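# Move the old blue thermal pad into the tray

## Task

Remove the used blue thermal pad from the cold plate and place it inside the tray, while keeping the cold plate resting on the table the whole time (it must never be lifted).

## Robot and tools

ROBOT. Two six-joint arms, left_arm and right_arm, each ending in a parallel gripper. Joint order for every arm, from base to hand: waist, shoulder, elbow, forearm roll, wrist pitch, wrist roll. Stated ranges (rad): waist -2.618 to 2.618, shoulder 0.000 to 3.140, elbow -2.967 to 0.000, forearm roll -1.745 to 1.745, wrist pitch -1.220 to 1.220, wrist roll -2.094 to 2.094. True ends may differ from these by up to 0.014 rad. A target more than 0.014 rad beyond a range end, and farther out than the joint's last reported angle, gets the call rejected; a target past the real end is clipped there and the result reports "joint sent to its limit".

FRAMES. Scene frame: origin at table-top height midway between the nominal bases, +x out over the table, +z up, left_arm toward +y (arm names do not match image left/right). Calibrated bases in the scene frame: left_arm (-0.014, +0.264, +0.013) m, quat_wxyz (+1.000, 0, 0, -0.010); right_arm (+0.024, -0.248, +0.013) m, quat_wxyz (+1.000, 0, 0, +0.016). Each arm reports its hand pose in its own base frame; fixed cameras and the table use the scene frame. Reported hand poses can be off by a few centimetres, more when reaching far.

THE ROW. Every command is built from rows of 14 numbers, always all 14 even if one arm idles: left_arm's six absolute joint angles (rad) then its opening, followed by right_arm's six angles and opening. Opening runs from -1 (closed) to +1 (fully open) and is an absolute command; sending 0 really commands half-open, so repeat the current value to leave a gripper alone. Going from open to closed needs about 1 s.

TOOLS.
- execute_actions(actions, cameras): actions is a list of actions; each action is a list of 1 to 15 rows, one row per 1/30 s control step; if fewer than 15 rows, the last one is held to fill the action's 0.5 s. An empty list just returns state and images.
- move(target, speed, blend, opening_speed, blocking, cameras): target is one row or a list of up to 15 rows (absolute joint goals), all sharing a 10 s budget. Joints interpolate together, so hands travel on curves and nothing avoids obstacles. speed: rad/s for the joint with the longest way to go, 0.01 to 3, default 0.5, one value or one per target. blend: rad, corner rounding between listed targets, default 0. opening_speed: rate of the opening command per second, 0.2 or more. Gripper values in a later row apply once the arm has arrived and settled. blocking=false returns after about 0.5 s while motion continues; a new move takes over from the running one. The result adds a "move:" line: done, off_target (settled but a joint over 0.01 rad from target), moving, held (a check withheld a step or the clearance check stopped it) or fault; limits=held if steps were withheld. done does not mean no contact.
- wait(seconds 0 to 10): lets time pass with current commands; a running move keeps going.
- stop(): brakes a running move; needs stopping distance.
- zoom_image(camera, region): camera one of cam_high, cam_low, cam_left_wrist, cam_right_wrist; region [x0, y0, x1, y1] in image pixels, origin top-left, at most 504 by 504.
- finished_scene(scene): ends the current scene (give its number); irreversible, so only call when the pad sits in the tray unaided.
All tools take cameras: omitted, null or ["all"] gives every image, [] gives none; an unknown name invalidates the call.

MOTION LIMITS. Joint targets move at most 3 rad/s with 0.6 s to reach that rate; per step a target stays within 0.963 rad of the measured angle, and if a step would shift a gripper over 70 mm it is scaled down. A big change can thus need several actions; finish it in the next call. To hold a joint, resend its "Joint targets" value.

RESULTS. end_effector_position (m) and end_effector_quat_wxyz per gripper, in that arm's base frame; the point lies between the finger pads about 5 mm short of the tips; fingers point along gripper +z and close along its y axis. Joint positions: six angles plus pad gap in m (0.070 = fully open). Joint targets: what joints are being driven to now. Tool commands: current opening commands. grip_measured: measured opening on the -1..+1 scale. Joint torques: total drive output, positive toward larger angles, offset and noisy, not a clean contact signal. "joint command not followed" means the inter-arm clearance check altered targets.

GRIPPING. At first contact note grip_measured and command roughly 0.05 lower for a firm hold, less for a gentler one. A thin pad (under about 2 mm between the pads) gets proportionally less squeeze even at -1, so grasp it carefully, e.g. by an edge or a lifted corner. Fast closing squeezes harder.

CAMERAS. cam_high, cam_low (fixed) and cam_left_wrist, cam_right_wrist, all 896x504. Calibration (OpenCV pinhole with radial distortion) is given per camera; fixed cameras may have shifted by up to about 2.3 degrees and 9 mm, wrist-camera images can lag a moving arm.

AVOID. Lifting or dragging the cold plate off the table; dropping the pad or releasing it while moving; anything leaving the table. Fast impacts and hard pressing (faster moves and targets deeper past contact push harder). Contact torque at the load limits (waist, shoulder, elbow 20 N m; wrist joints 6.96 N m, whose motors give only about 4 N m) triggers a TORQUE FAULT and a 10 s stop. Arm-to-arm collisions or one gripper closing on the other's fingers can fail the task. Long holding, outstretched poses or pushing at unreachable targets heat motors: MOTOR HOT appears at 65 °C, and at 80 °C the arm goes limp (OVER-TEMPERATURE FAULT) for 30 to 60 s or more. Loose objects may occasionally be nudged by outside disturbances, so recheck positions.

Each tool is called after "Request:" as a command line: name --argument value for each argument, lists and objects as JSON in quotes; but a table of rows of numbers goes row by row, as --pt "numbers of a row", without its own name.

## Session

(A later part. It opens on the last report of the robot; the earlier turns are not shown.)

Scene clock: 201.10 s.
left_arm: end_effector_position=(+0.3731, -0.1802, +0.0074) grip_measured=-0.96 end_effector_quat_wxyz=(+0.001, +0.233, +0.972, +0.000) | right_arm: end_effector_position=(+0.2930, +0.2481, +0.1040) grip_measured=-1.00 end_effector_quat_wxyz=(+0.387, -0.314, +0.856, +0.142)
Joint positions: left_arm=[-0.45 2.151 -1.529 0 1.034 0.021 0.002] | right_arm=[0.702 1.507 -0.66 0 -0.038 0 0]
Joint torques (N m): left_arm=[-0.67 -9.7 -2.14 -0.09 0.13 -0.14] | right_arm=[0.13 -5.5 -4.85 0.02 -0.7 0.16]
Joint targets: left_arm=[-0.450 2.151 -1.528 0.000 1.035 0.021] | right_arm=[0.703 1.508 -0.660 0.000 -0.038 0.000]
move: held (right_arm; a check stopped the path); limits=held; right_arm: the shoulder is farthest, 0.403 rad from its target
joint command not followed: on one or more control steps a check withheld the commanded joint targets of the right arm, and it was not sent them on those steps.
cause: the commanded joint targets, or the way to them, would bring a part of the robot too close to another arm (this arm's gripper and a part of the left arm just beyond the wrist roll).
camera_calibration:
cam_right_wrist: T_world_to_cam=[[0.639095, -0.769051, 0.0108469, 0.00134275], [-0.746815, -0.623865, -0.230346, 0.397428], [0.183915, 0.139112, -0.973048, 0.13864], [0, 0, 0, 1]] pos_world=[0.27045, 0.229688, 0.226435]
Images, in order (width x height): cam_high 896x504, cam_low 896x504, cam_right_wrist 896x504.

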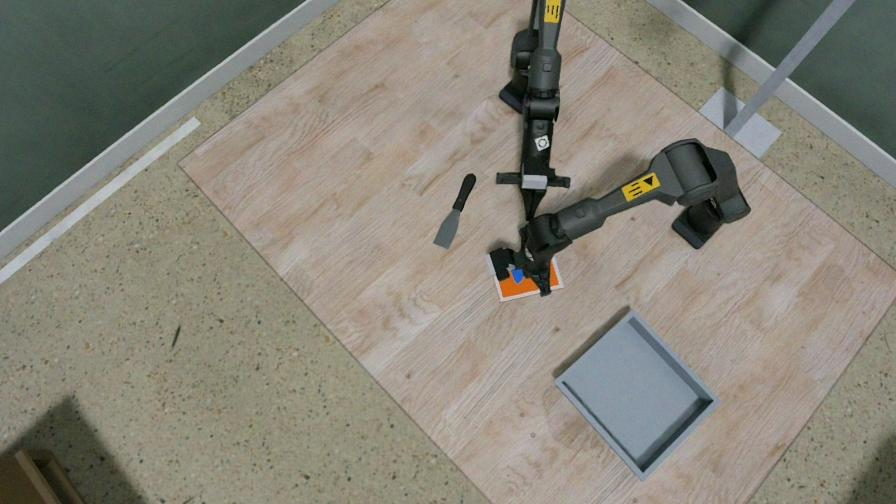

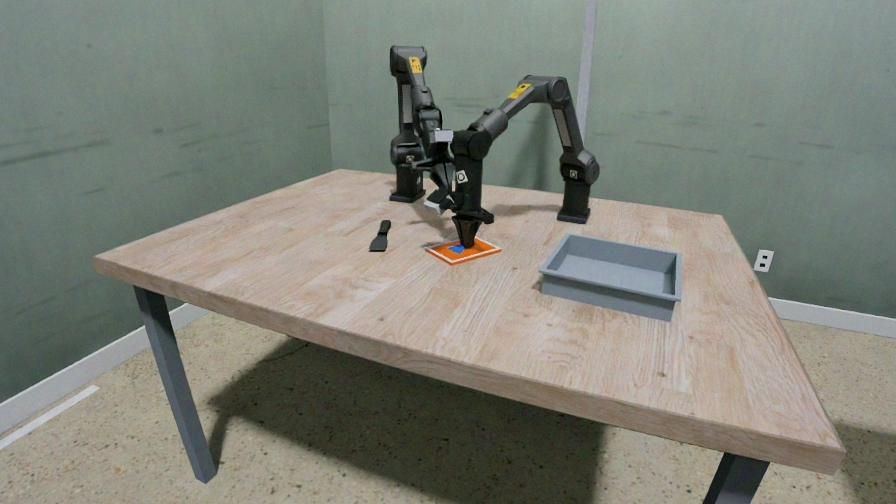

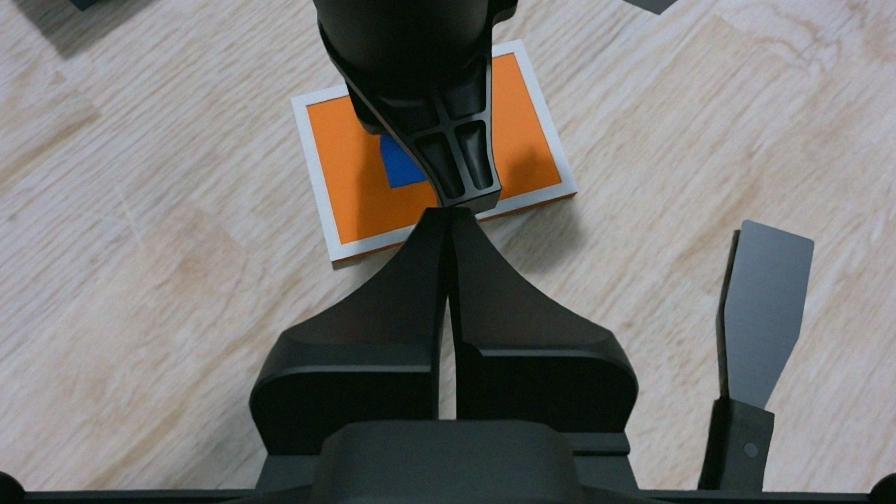

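Request:
move --pt "-0.45 2.1515 -1.528 0 1.0345 0.021 -1 0.69 0.787 -0.33 0 0.24 0 -1" --pt "-0.45 2.1515 -1.528 0 1.0345 0.021 -1 0.688 1.9417 -0.2611 0 -1.158 0 -1" --pt "-0.45 2.1515 -1.528 0 1.0345 0.021 -1 0.688 2.0534 -0.6243 0 -0.9057 0 -1" --speed '[0.6,0.5,0.2]' --cameras '["cam_high","cam_low","cam_right_wrist"]'

Request:
zoom_image --camera "cam_low" --region '[380, 150, 540, 280]'

Request:
zoom_image --camera "cam_right_wrist" --region '[250, 80, 650, 330]'

Scene clock: 225.53 s.
left_arm: end_effector_position=(+0.3731, -0.1802, +0.0074) grip_measured=-0.96 end_effector_quat_wxyz=(+0.001, +0.233, +0.972, +0.000) | right_arm: end_effector_position=(+0.3367, +0.2772, +0.0218) grip_measured=-1.00 end_effector_quat_wxyz=(+0.506, -0.285, +0.794, +0.181)
Joint positions: left_arm=[-0.45 2.151 -1.529 0 1.034 0.021 0.002] | right_arm=[0.689 2.044 -0.589 0 -0.93 0 0]
Joint torques (N m): left_arm=[-0.53 -9.69 -2.18 -0.08 0.12 -0.23] | right_arm=[-1.23 -9.76 -2.24 0.05 -0.85 0.17]
Joint targets: left_arm=[-0.450 2.151 -1.528 0.000 1.035 0.021] | right_arm=[0.688 2.042 -0.589 0.000 -0.930 0.000]
move: held (right_arm; a check stopped the path); path passed 2 of 3 targets; limits=held; right_arm: the elbow is farthest, 0.035 rad from its target
joint command not followed: on one or more control steps a check withheld the commanded joint targets of the right arm, and it was not sent them on those steps.
cause: the commanded joint targets, or the way to them, would bring a part of the robot too close to another arm (this arm's gripper and a part of the left arm just beyond the wrist roll).
camera_calibration:
cam_right_wrist: T_world_to_cam=[[0.626399, -0.779463, 0.00788091, 0.00402086], [-0.675164, -0.547579, -0.494278, 0.38977], [0.389587, 0.304294, -0.869268, -0.0708077], [0, 0, 0, 1]] pos_world=[0.288226, 0.238111, 0.131072]
Images, in order (width x height): cam_high 896x504, cam_low 896x504, cam_right_wrist 896x504.

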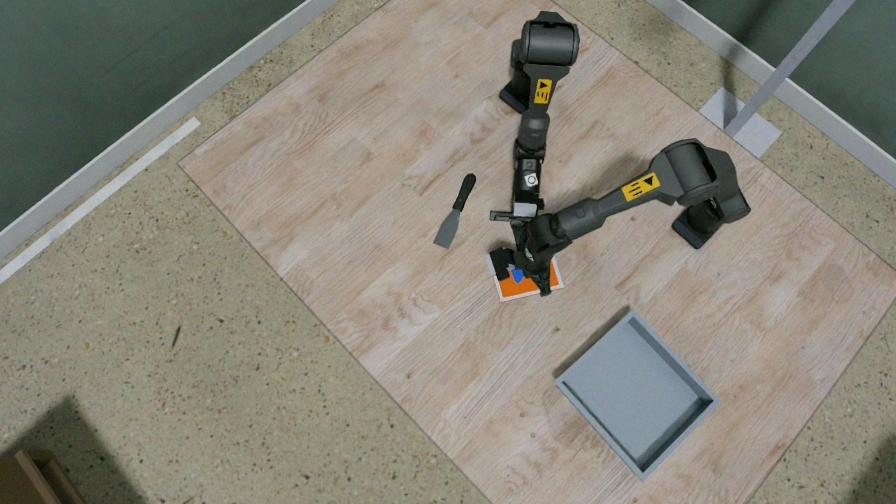

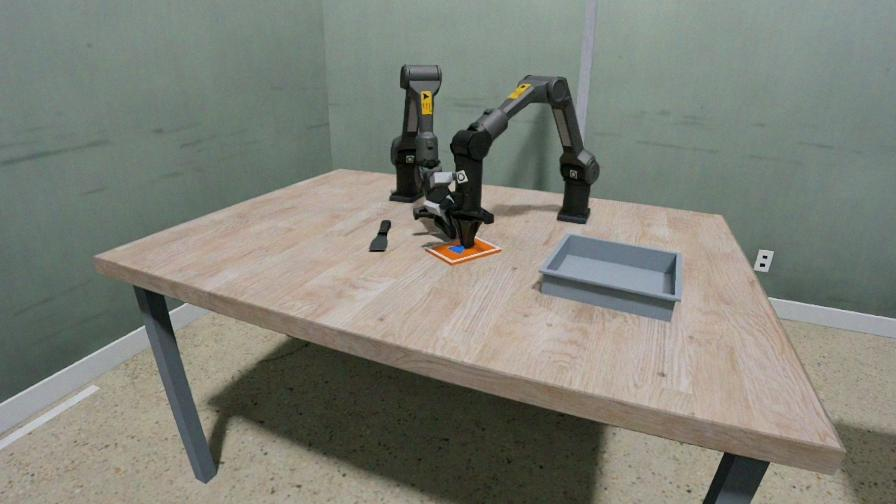

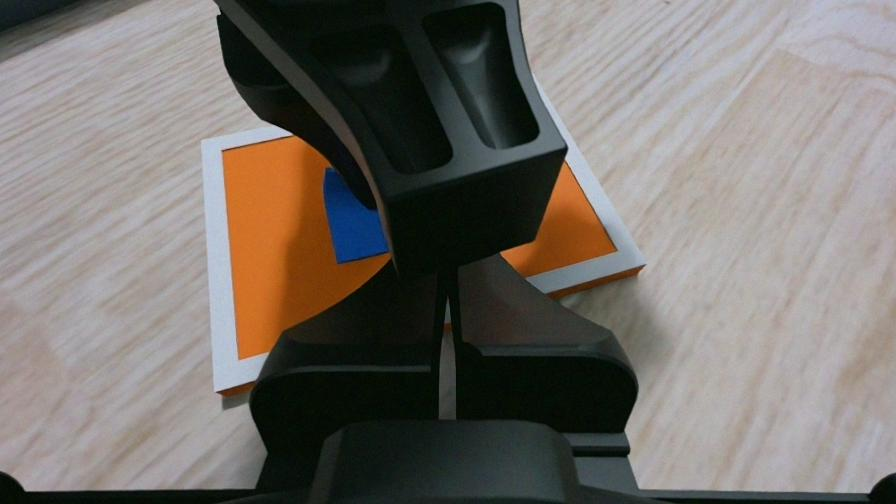

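Scaled by 3.150 from the camera's 896x504 image, which has a finer 1280x720 frame.

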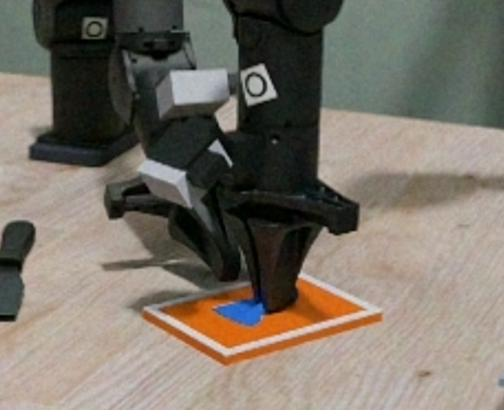

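Scaled by 1.260 from the camera's 896x504 image, which has a finer 1280x720 frame.

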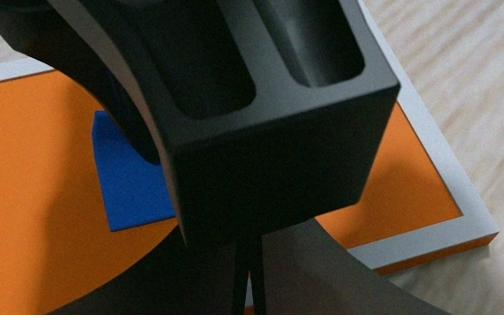

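Request:
move --pt "-0.3127 2.1782 -1.5512 -0.2925 1.0903 0.2988 -1 0.688 2.042 -0.589 0 -0.93 0 -1" --pt "-0.1903 2.2501 -1.5959 -0.539 1.2138 0.524 -1 0.688 2.042 -0.589 0 -0.93 0 -1" --speed 0.1

Request:
zoom_image --camera "cam_low" --region '[380, 150, 540, 280]'

Request:
zoom_image --camera "cam_right_wrist" --region '[200, 0, 696, 330]'

Scene clock: 283.57 s.
left_arm: end_effector_position=(+0.3727, -0.1806, +0.0103) grip_measured=-0.96 end_effector_quat_wxyz=(-0.060, +0.224, +0.939, -0.252) | right_arm: end_effector_position=(+0.3368, +0.2773, +0.0221) grip_measured=-1.00 end_effector_quat_wxyz=(+0.506, -0.285, +0.794, +0.181)
Joint positions: left_arm=[-0.19 2.25 -1.596 -0.54 1.214 0.525 0.002] | right_arm=[0.689 2.043 -0.589 0 -0.93 0 0]
Joint torques (N m): left_arm=[0.12 -13.03 -4.21 -0.61 0.16 -0.13] | right_arm=[-1.17 -9.63 -2.86 0.08 -0.66 0.12]
Joint targets: left_arm=[-0.190 2.250 -1.596 -0.539 1.214 0.524] | right_arm=[0.688 2.042 -0.589 0.000 -0.930 0.000]
move: done
camera_calibration:
cam_left_wrist: T_world_to_cam=[[-0.393123, -0.781577, 0.484347, 0.00430323], [-0.594216, 0.617935, 0.514844, 0.324811], [-0.701685, -0.0854095, -0.70735, 0.376421], [0, 0, 0, 1]] pos_world=[0.458829, -0.165199, 0.0969502]
cam_right_wrist: T_world_to_cam=[[0.62642, -0.779446, 0.00788364, 0.00400824], [-0.674788, -0.547316, -0.495083, 0.38985], [0.390205, 0.30481, -0.86881, -0.0709073], [0, 0, 0, 1]] pos_world=[0.288223, 0.238108, 0.131371]

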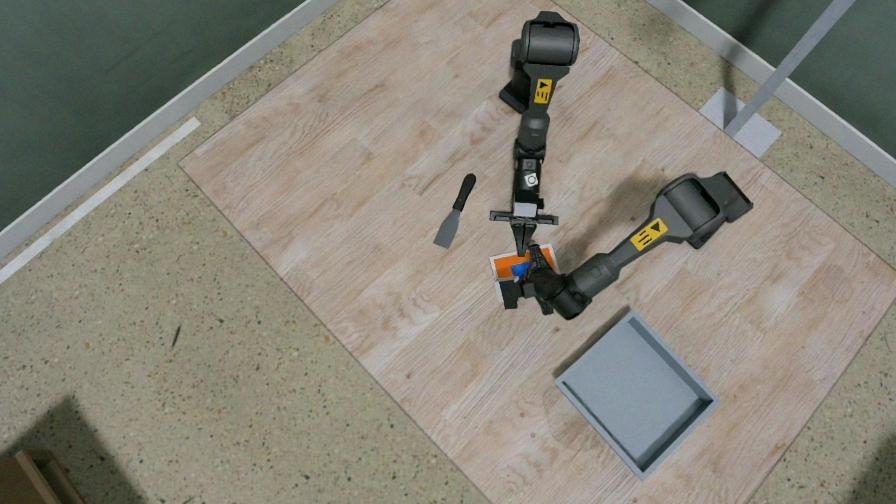

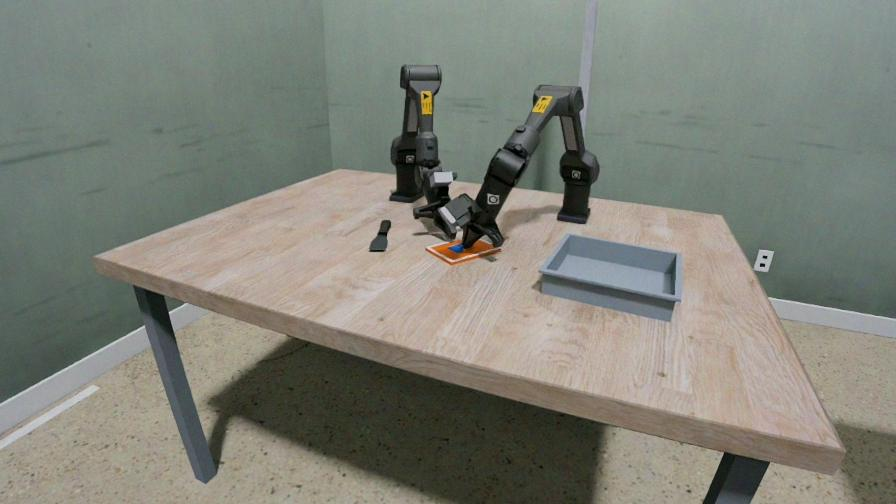

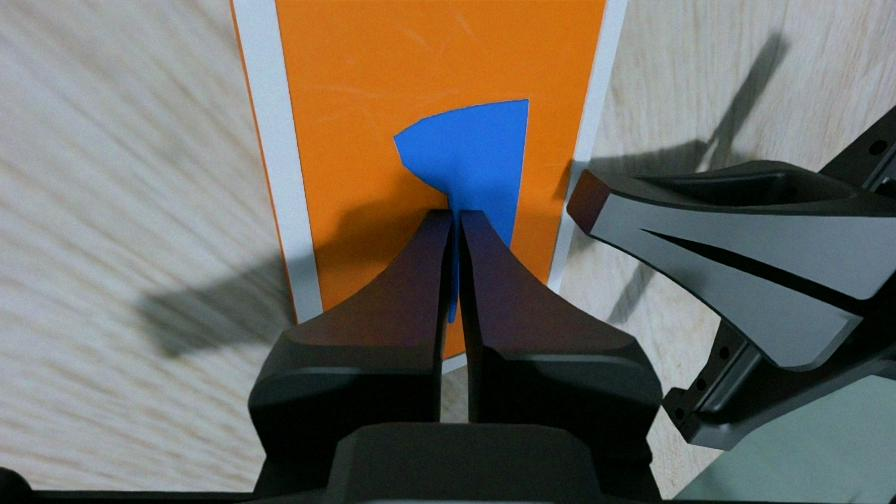

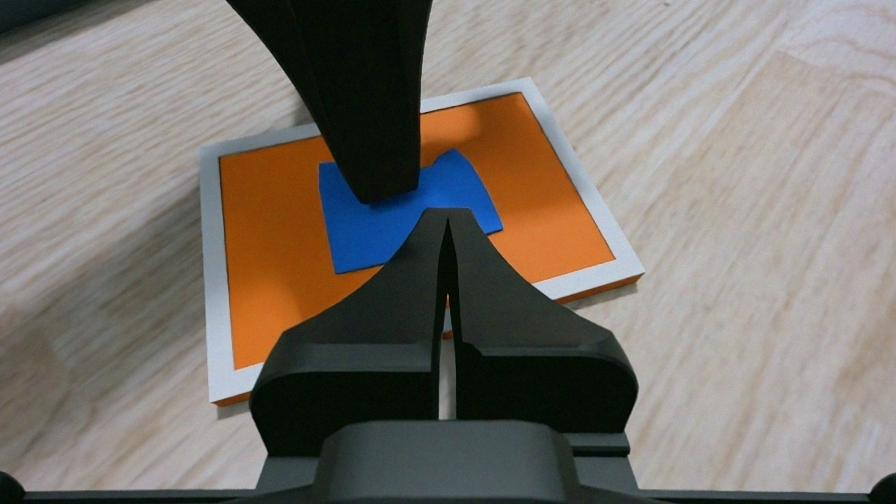

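Scaled by 3.150 from the camera's 896x504 image, which has a finer 1280x720 frame.

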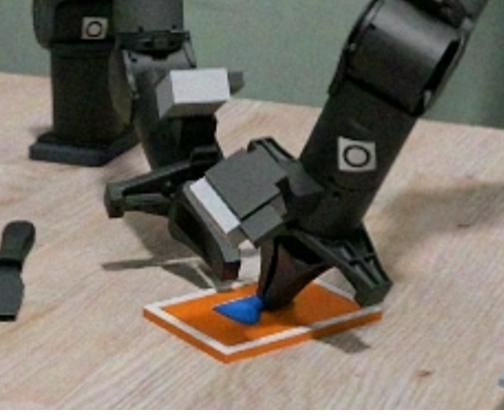

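Scaled by 1.016 from the camera's 896x504 image, which has a finer 1280x720 frame.

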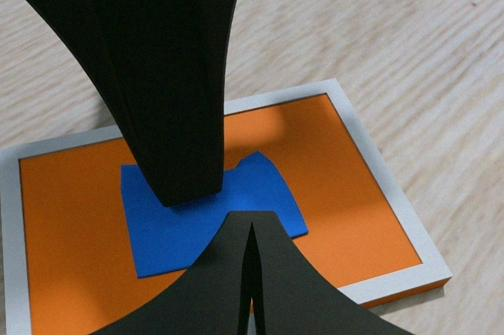

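Request:
move --target '[-0.19,2.25,-1.596,-0.539,1.214,0.524,-1,0.695,2.1210,-0.613,0,-0.984,0,-1]' --speed 0.1 --cameras '["cam_right_wrist"]'

Request:
move --target '[-0.19,2.25,-1.596,-0.539,1.214,0.524,-1,0.695,2.1462,-0.615,0,-1.0077,0,-1]' --speed 0.03 --cameras '["cam_right_wrist","cam_low"]'

Request:
zoom_image --camera "cam_low" --region '[420, 200, 520, 280]'

Scene clock: 294.33 s.
left_arm: end_effector_position=(+0.3727, -0.1806, +0.0103) grip_measured=-0.96 end_effector_quat_wxyz=(-0.060, +0.224, +0.939, -0.252) | right_arm: end_effector_position=(+0.3399, +0.2831, +0.0088) grip_measured=-1.00 end_effector_quat_wxyz=(+0.510, -0.286, +0.790, +0.184)
Joint positions: left_arm=[-0.19 2.25 -1.596 -0.54 1.214 0.525 0.002] | right_arm=[0.695 2.116 -0.615 0 -0.989 0 0]
Joint torques (N m): left_arm=[-0.1 -15.44 -4.18 -0.77 0.28 -0.17] | right_arm=[0.78 1.66 0.26 -0.27 2.13 0.11]
Joint targets: left_arm=[-0.190 2.250 -1.596 -0.539 1.214 0.524] | right_arm=[0.695 2.121 -0.613 0.000 -0.984 0.000]
move: done
camera_calibration:
cam_right_wrist: T_world_to_cam=[[0.630827, -0.775885, 0.00776161, 0.00415537], [-0.667237, -0.547542, -0.504968, 0.386207], [0.396047, 0.313368, -0.863103, -0.0899446], [0, 0, 0, 1]] pos_world=[0.290692, 0.242874, 0.117358]
Images, in order (width x height): cam_right_wrist 896x504.

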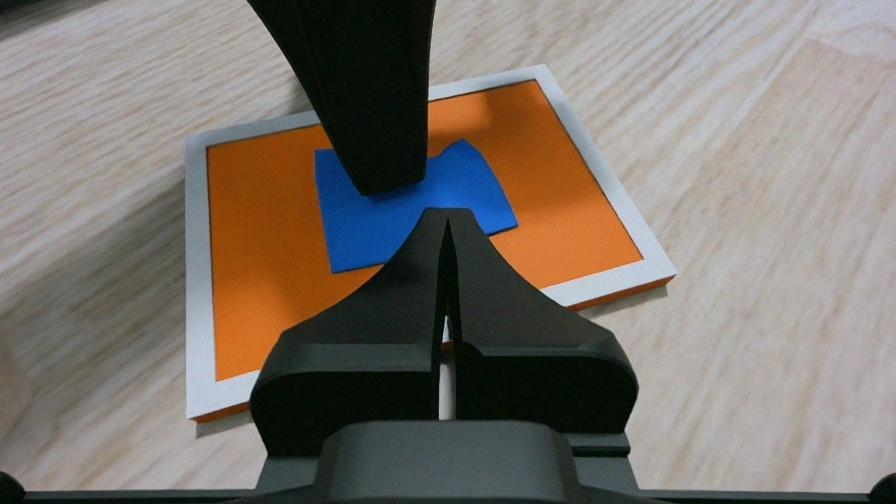

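Scene clock: 295.43 s.
left_arm: end_effector_position=(+0.3727, -0.1806, +0.0103) grip_measured=-0.96 end_effector_quat_wxyz=(-0.060, +0.224, +0.939, -0.252) | right_arm: end_effector_position=(+0.3412, +0.2842, +0.0082) grip_measured=-1.00 end_effector_quat_wxyz=(+0.520, -0.284, +0.783, +0.188)
Joint positions: left_arm=[-0.19 2.25 -1.596 -0.54 1.214 0.525 0.002] | right_arm=[0.695 2.14 -0.615 0 -1.039 0 0]
Joint torques (N m): left_arm=[-0.09 -15.17 -4.07 -0.85 0.43 -0.16] | right_arm=[1.35 7.49 1.52 -0.95 3.47 0.11]
Joint targets: left_arm=[-0.190 2.250 -1.596 -0.539 1.214 0.524] | right_arm=[0.695 2.146 -0.615 0.000 -1.008 0.000]
move: off_target (right_arm); right_arm: the wrist pitch is farthest, 0.031 rad from its target
camera_calibration:
cam_right_wrist: T_world_to_cam=[[0.63064, -0.77604, 0.00737211, 0.00434696], [-0.656993, -0.538906, -0.527201, 0.381635], [0.413102, 0.32763, -0.849709, -0.101257], [0, 0, 0, 1]] pos_world=[0.28982, 0.242214, 0.115127]
Images, in order (width x height): cam_low 896x504, cam_right_wrist 896x504.

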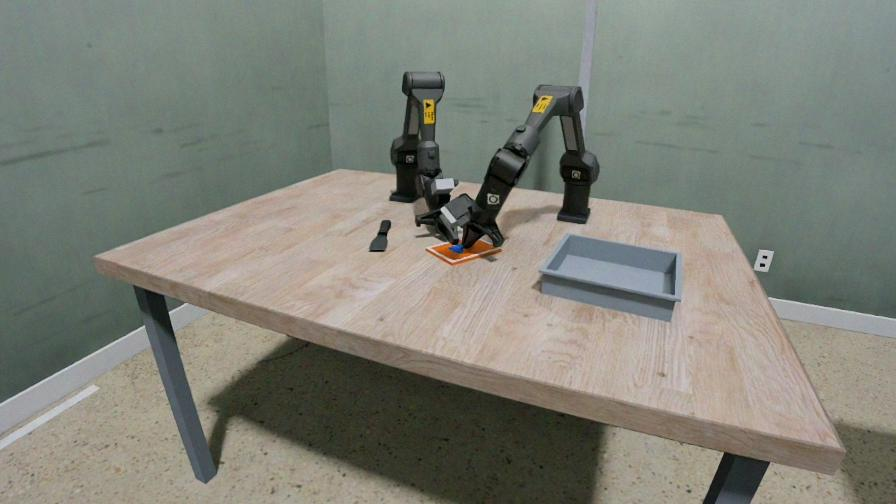

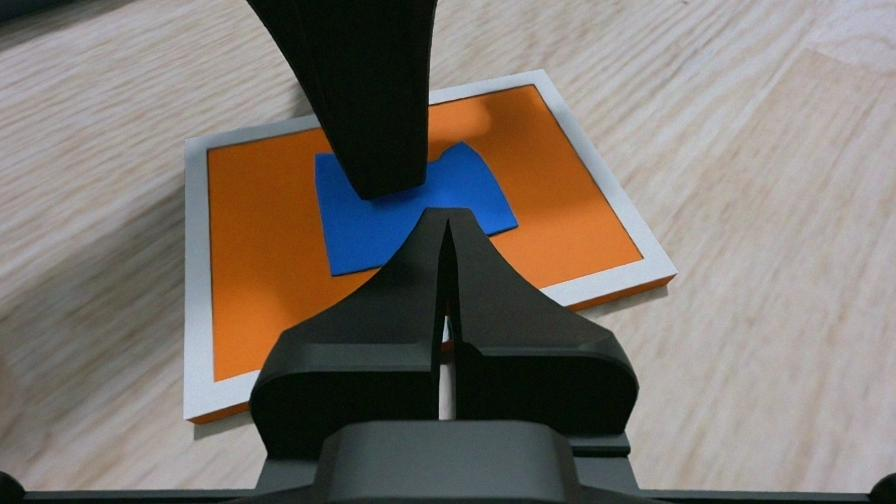

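Scaled by 5.040 from the camera's 896x504 image, which has a finer 1280x720 frame.

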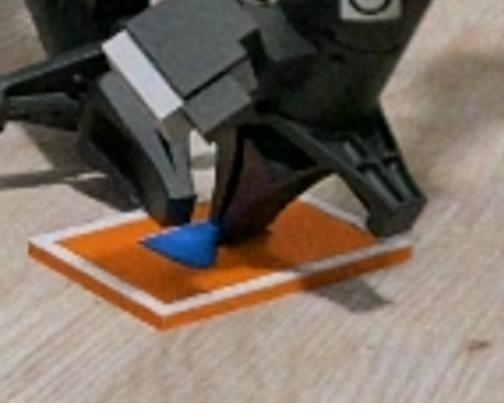

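Request:
move --target '[-0.2514,2.2026,-1.5853,-0.412,1.174,0.404,-1,0.695,2.1462,-0.615,0,-1.0077,0,-1]' --speed 0.02 --cameras '["cam_right_wrist","cam_low","cam_left_wrist"]'

Request:
zoom_image --camera "cam_low" --region '[420, 200, 520, 280]'

Scene clock: 315.90 s.
left_arm: end_effector_position=(+0.3716, -0.1800, +0.0153) grip_measured=-0.95 end_effector_quat_wxyz=(-0.051, +0.228, +0.954, -0.187) | right_arm: end_effector_position=(+0.3412, +0.2842, +0.0080) grip_measured=-1.00 end_effector_quat_wxyz=(+0.520, -0.284, +0.783, +0.188)
Joint positions: left_arm=[-0.251 2.203 -1.586 -0.412 1.174 0.404 0.002] | right_arm=[0.695 2.141 -0.615 0 -1.04 0 0]
Joint torques (N m): left_arm=[-1.38 -17.5 -3.25 -0.89 0.84 -0.17] | right_arm=[1.43 7.18 3.32 -0.91 3.47 0.1]
Joint targets: left_arm=[-0.251 2.203 -1.585 -0.412 1.174 0.404] | right_arm=[0.695 2.146 -0.615 0.000 -1.008 0.000]
move: off_target (right_arm); right_arm: the wrist pitch is farthest, 0.032 rad from its target
camera_calibration:
cam_left_wrist: T_world_to_cam=[[-0.417762, -0.832793, 0.363223, 0.00361762], [-0.61916, 0.553529, 0.556997, 0.31816], [-0.664918, 0.00779915, -0.746876, 0.3829], [0, 0, 0, 1]] pos_world=[0.4531, -0.176084, 0.107451]
cam_right_wrist: T_world_to_cam=[[0.63066, -0.776023, 0.00747911, 0.00424983], [-0.656987, -0.539001, -0.527111, 0.381434], [0.413081, 0.327514, -0.849764, -0.101439], [0, 0, 0, 1]] pos_world=[0.28982, 0.242114, 0.114827]
Images, in order (width x height): cam_low 896x504, cam_left_wrist 896x504, cam_right_wrist 896x504.

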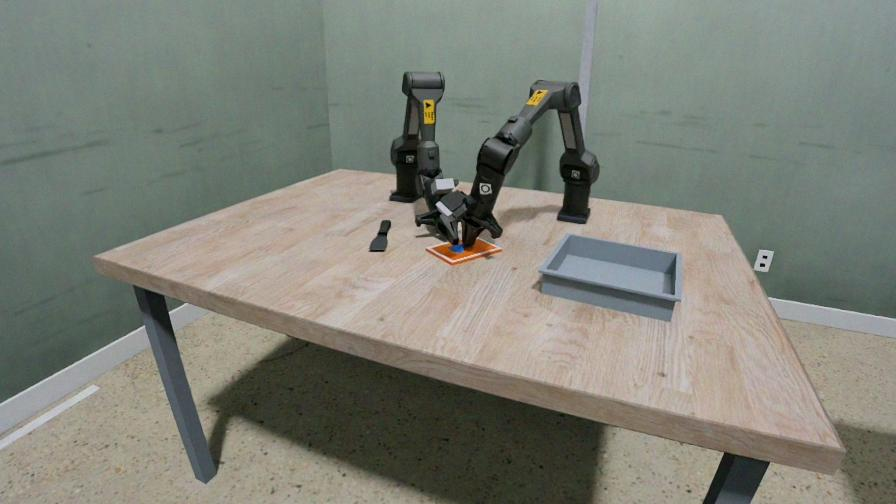

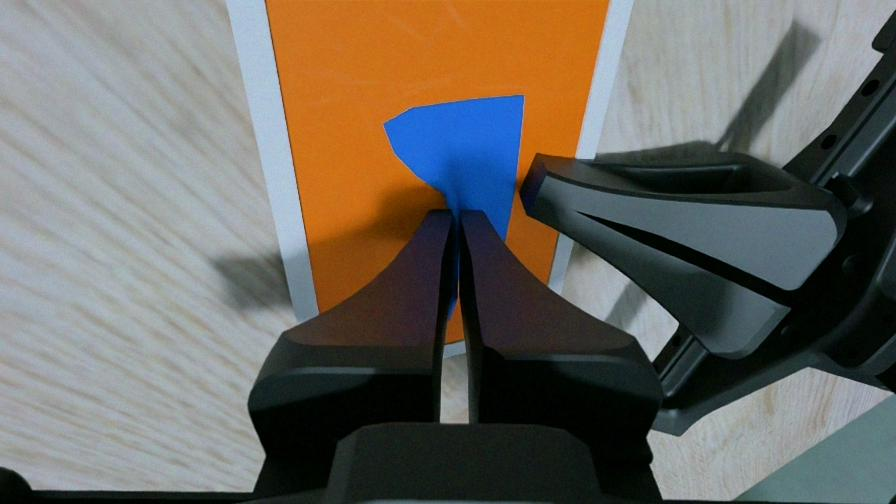

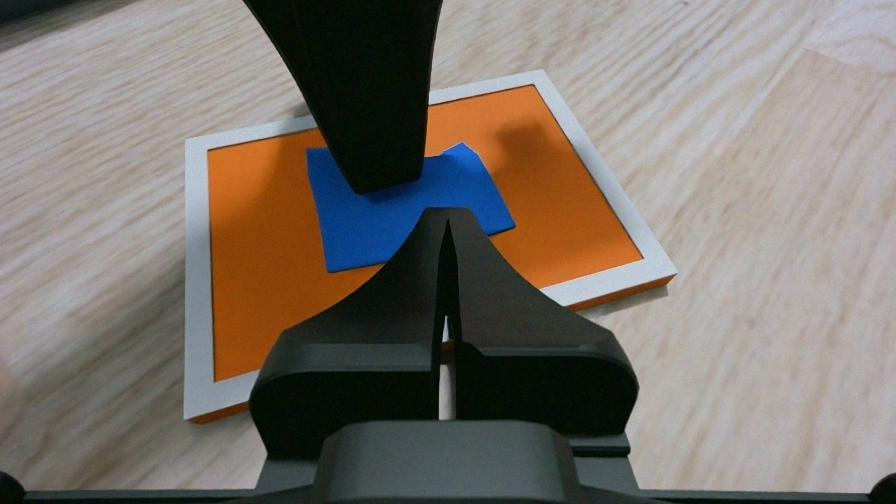

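Scaled by 5.040 from the camera's 896x504 image, which has a finer 1280x720 frame.

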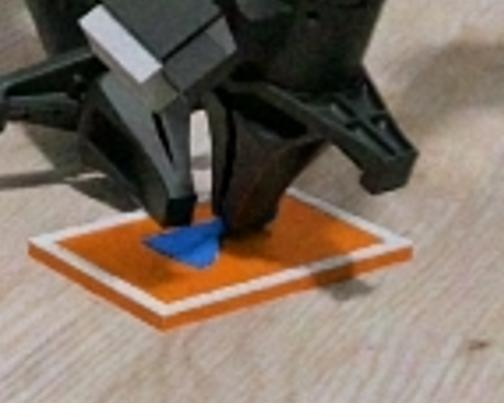

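Request:
move --target '[-0.3127,2.155,-1.5746,-0.2859,1.135,0.284,-1,0.695,2.1462,-0.615,0,-1.0077,0,-1]' --speed 0.02 --cameras '["cam_right_wrist","cam_low","cam_left_wrist"]'

Request:
zoom_image --camera "cam_low" --region '[420, 200, 520, 280]'

Scene clock: 325.87 s.
left_arm: end_effector_position=(+0.3729, -0.1803, +0.0237) grip_measured=-0.96 end_effector_quat_wxyz=(-0.030, +0.230, +0.964, -0.127) | right_arm: end_effector_position=(+0.3413, +0.2842, +0.0079) grip_measured=-1.00 end_effector_quat_wxyz=(+0.520, -0.284, +0.783, +0.188)
Joint positions: left_arm=[-0.313 2.155 -1.575 -0.287 1.136 0.284 0.002] | right_arm=[0.695 2.142 -0.615 0 -1.042 0 0]
Joint torques (N m): left_arm=[0.3 -19.2 -4.51 -0.21 0.09 -0.18] | right_arm=[0.52 6.85 4.09 -0.56 3.46 0.09]
Joint targets: left_arm=[-0.313 2.155 -1.575 -0.286 1.135 0.284] | right_arm=[0.695 2.146 -0.615 0.000 -1.008 0.000]
move: off_target (right_arm); right_arm: the wrist pitch is farthest, 0.034 rad from its target
camera_calibration:
cam_left_wrist: T_world_to_cam=[[-0.435566, -0.867252, 0.241157, 0.00421733], [-0.659255, 0.489754, 0.570546, 0.317582], [-0.612915, 0.0895268, -0.785061, 0.386407], [0, 0, 0, 1]] pos_world=[0.448039, -0.186473, 0.121141]
cam_right_wrist: T_world_to_cam=[[0.630671, -0.776014, 0.00748113, 0.00430779], [-0.656595, -0.538708, -0.527898, 0.381218], [0.413687, 0.328018, -0.849275, -0.101835], [0, 0, 0, 1]] pos_world=[0.289717, 0.242112, 0.114726]
Images, in order (width x height): cam_low 896x504, cam_left_wrist 896x504, cam_right_wrist 896x504.

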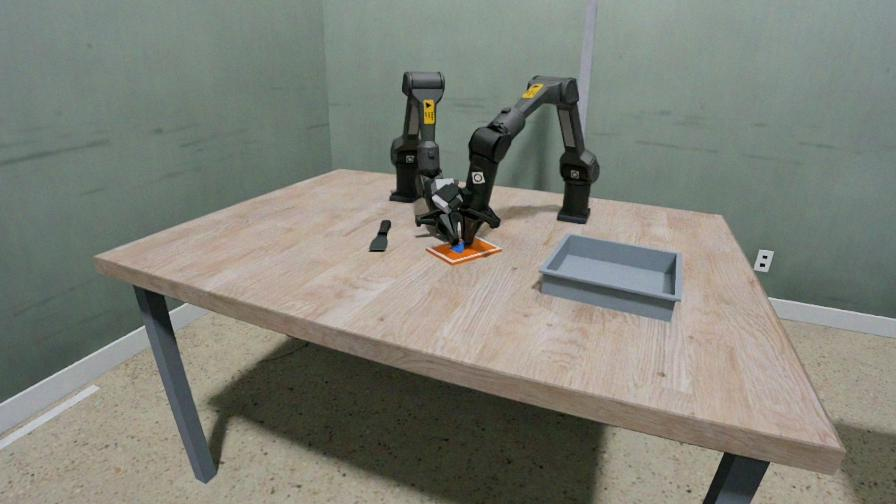

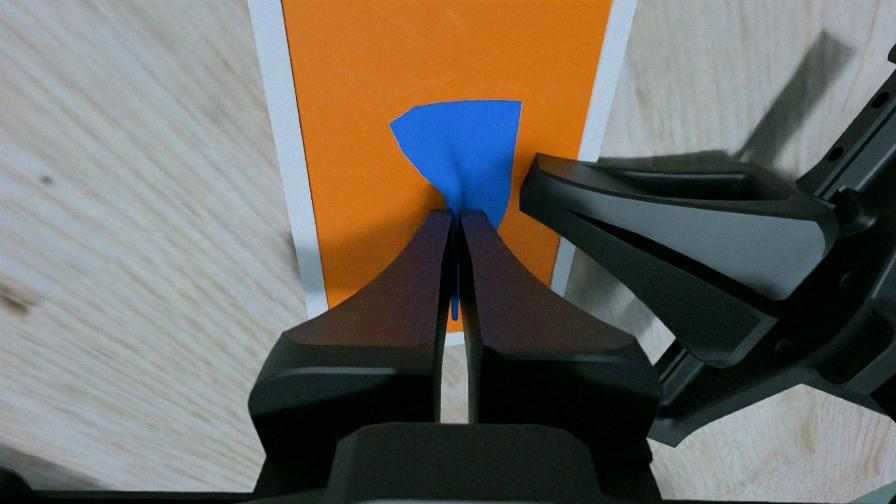

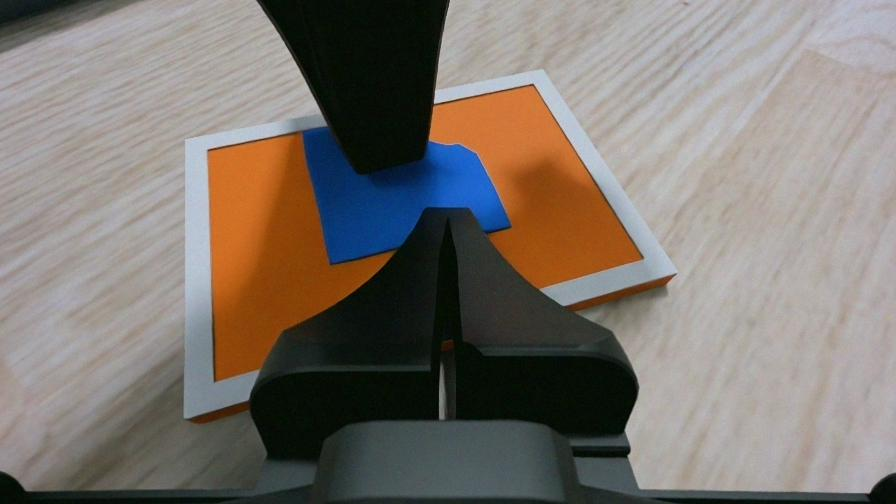

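Scaled by 5.040 from the camera's 896x504 image, which has a finer 1280x720 frame.

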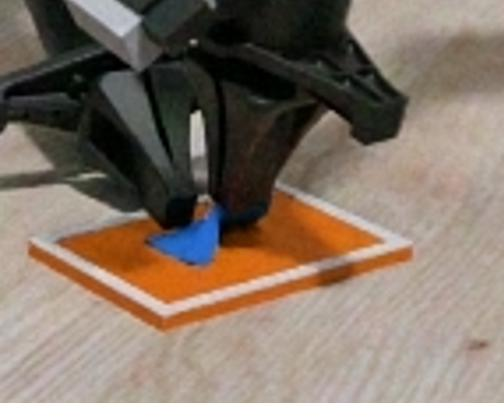

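Request:
move --target '[-0.3127,2.128,-1.6115,-0.280,1.196,0.266,-1,0.695,2.1462,-0.615,0,-1.0077,0,-1]' --speed 0.02 --cameras '["cam_right_wrist","cam_low","cam_left_wrist"]'

Request:
zoom_image --camera "cam_low" --region '[420, 200, 520, 280]'

Scene clock: 335.00 s.
left_arm: end_effector_position=(+0.3729, -0.1806, +0.0437) grip_measured=-0.96 end_effector_quat_wxyz=(-0.030, +0.230, +0.964, -0.128) | right_arm: end_effector_position=(+0.3413, +0.2843, +0.0079) grip_measured=-1.00 end_effector_quat_wxyz=(+0.521, -0.284, +0.783, +0.188)
Joint positions: left_arm=[-0.313 2.128 -1.611 -0.28 1.196 0.266 0.001] | right_arm=[0.695 2.143 -0.615 0 -1.044 0 0]
Joint torques (N m): left_arm=[0.01 -14.19 -4.33 -0.16 -0.06 -0.22] | right_arm=[0.31 6.54 4.52 -0.32 3.48 0.08]
Joint targets: left_arm=[-0.313 2.128 -1.612 -0.280 1.196 0.266] | right_arm=[0.695 2.146 -0.615 0.000 -1.008 0.000]
move: off_target (right_arm); right_arm: the wrist pitch is farthest, 0.036 rad from its target
camera_calibration:
cam_left_wrist: T_world_to_cam=[[-0.436498, -0.866524, 0.242086, -0.000356474], [-0.659098, 0.491128, 0.569547, 0.306596], [-0.612421, 0.0890476, -0.7855, 0.401878], [0, 0, 0, 1]] pos_world=[0.44804, -0.186673, 0.14114]
cam_right_wrist: T_world_to_cam=[[0.63059, -0.776081, 0.00740917, 0.00435629], [-0.656292, -0.538305, -0.528685, 0.381067], [0.414291, 0.328521, -0.848786, -0.102272], [0, 0, 0, 1]] pos_world=[0.289715, 0.24211, 0.114625]
Images, in order (width x height): cam_low 896x504, cam_left_wrist 896x504, cam_right_wrist 896x504.

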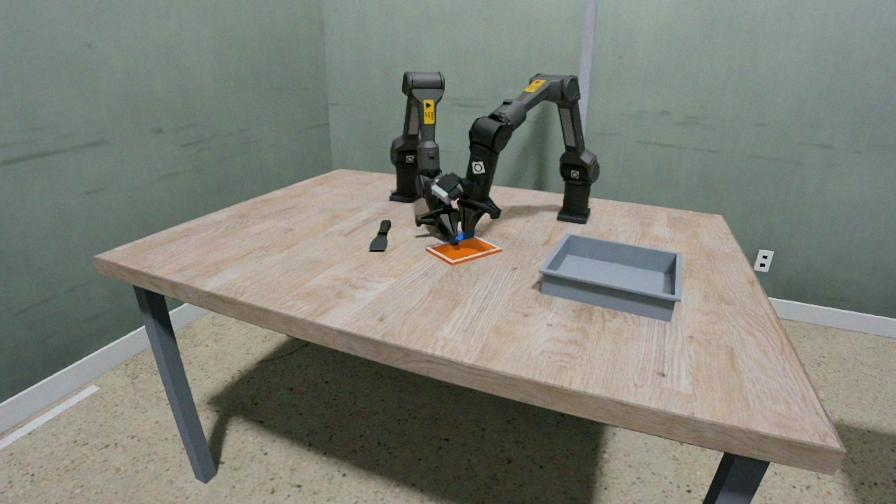

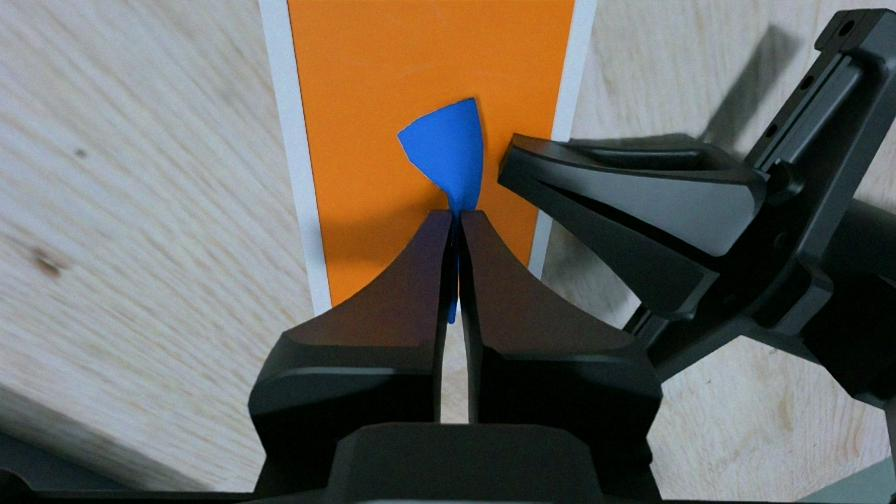

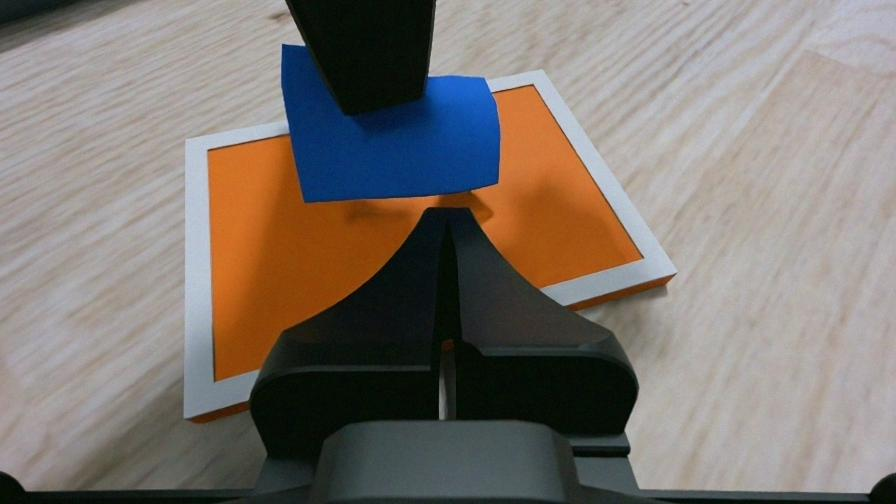

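Scaled by 5.040 from the camera's 896x504 image, which has a finer 1280x720 frame.

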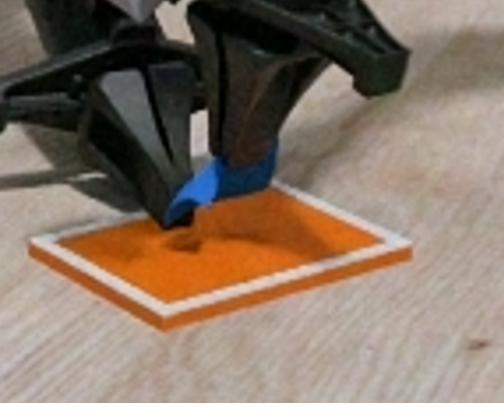

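Request:
move --pt "-0.3127 1.516 -1.122 -0.15 0.74 0.2 -1 0.695 2.121 -0.613 0 -0.984 0 -1" --pt "0.29 1.516 -1.122 0 0.74 0 -1 0.688 1.9417 -0.2611 0 -1.158 0 -1" --speed 0.5

Scene clock: 349.40 s.
left_arm: end_effector_position=(+0.3636, +0.1092, +0.1602) grip_measured=-0.96 end_effector_quat_wxyz=(+0.256, -0.140, +0.956, +0.038) | right_arm: end_effector_position=(+0.2745, +0.2256, +0.0274) grip_measured=-1.00 end_effector_quat_wxyz=(+0.506, -0.285, +0.794, +0.181)
Joint positions: left_arm=[0.291 1.516 -1.122 0.001 0.74 -0.001 0.001] | right_arm=[0.688 1.941 -0.26 0 -1.159 0 0]
Joint torques (N m): left_arm=[-0.69 -6.07 -4.99 -0.14 -0.77 -0.05] | right_arm=[-1.2 -6.54 -2.13 0.2 -0.67 0.07]
Joint targets: left_arm=[0.290 1.516 -1.122 0.000 0.740 0.000] | right_arm=[0.688 1.942 -0.261 0.000 -1.158 0.000]
move: done
camera_calibration:
cam_left_wrist: T_world_to_cam=[[0.29817, -0.95438, -0.0158975, 0.00228162], [-0.948892, -0.298178, 0.103414, 0.357955], [-0.103436, -0.0157498, -0.994511, 0.321779], [0, 0, 0, 1]] pos_world=[0.372264, 0.11398, 0.283031]
cam_right_wrist: T_world_to_cam=[[0.625813, -0.779933, 0.0078946, 0.00292319], [-0.675062, -0.546679, -0.495412, 0.322076], [0.390704, 0.304706, -0.868622, -0.02644], [0, 0, 0, 1]] pos_world=[0.225922, 0.186409, 0.136571]

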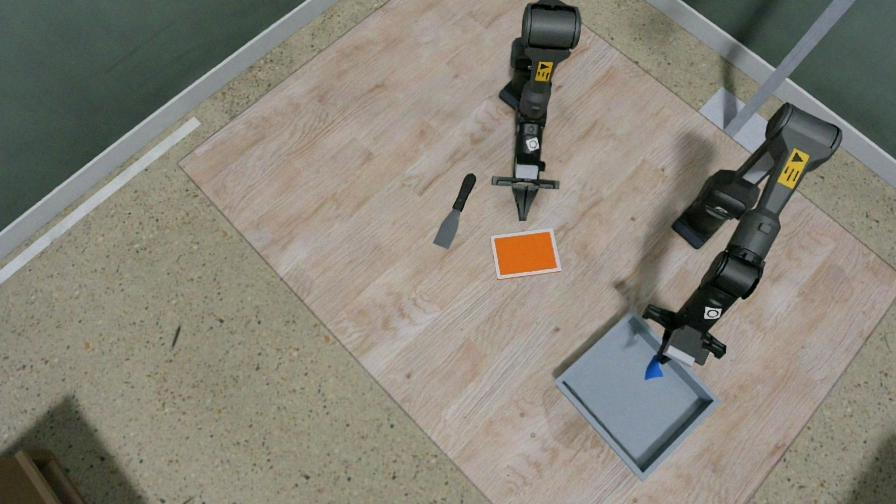

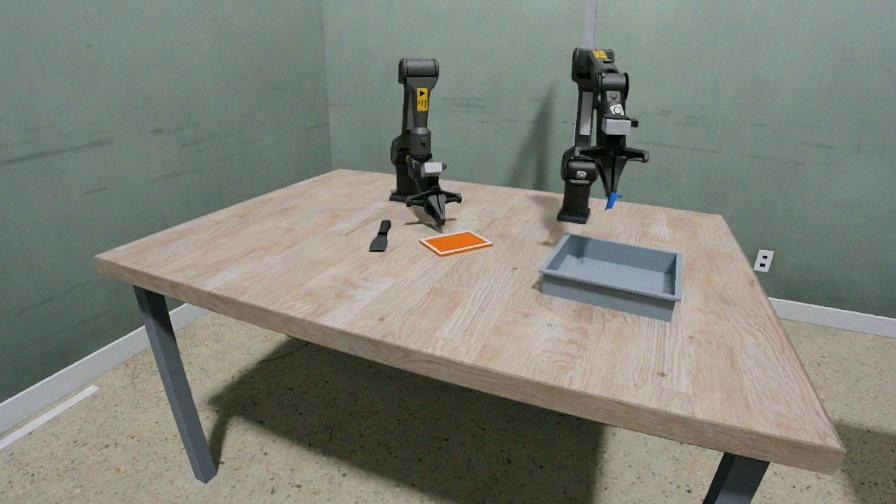

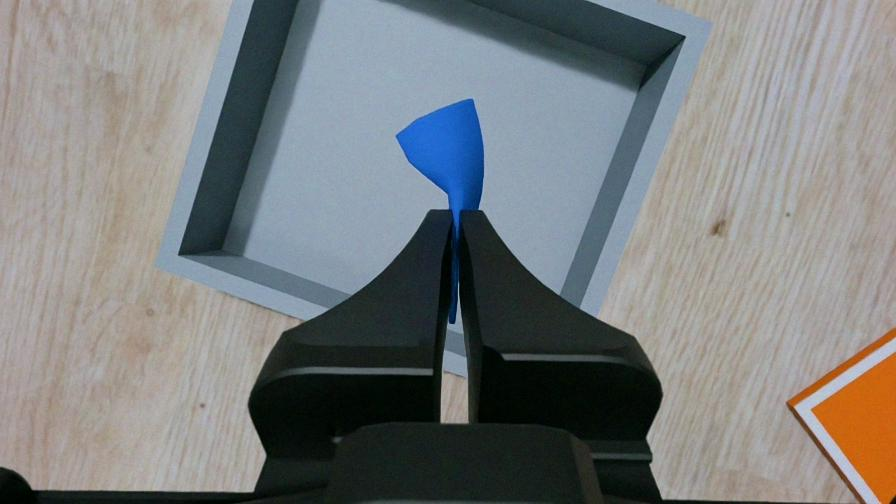

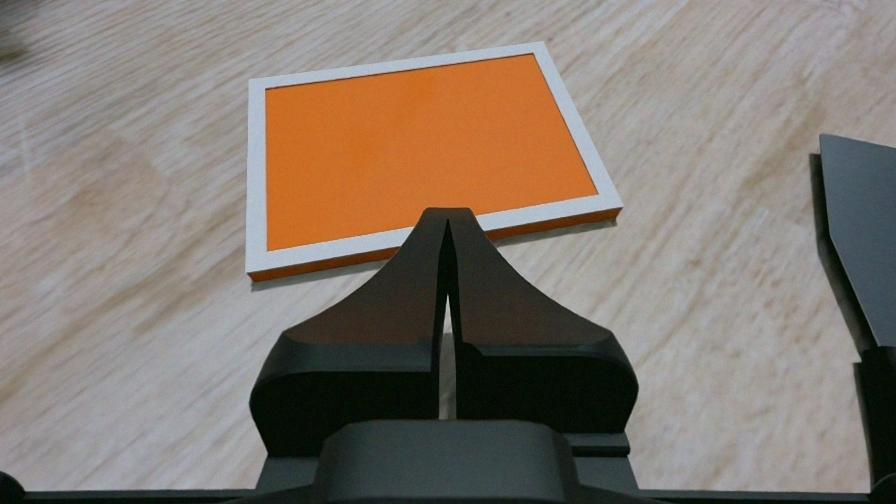

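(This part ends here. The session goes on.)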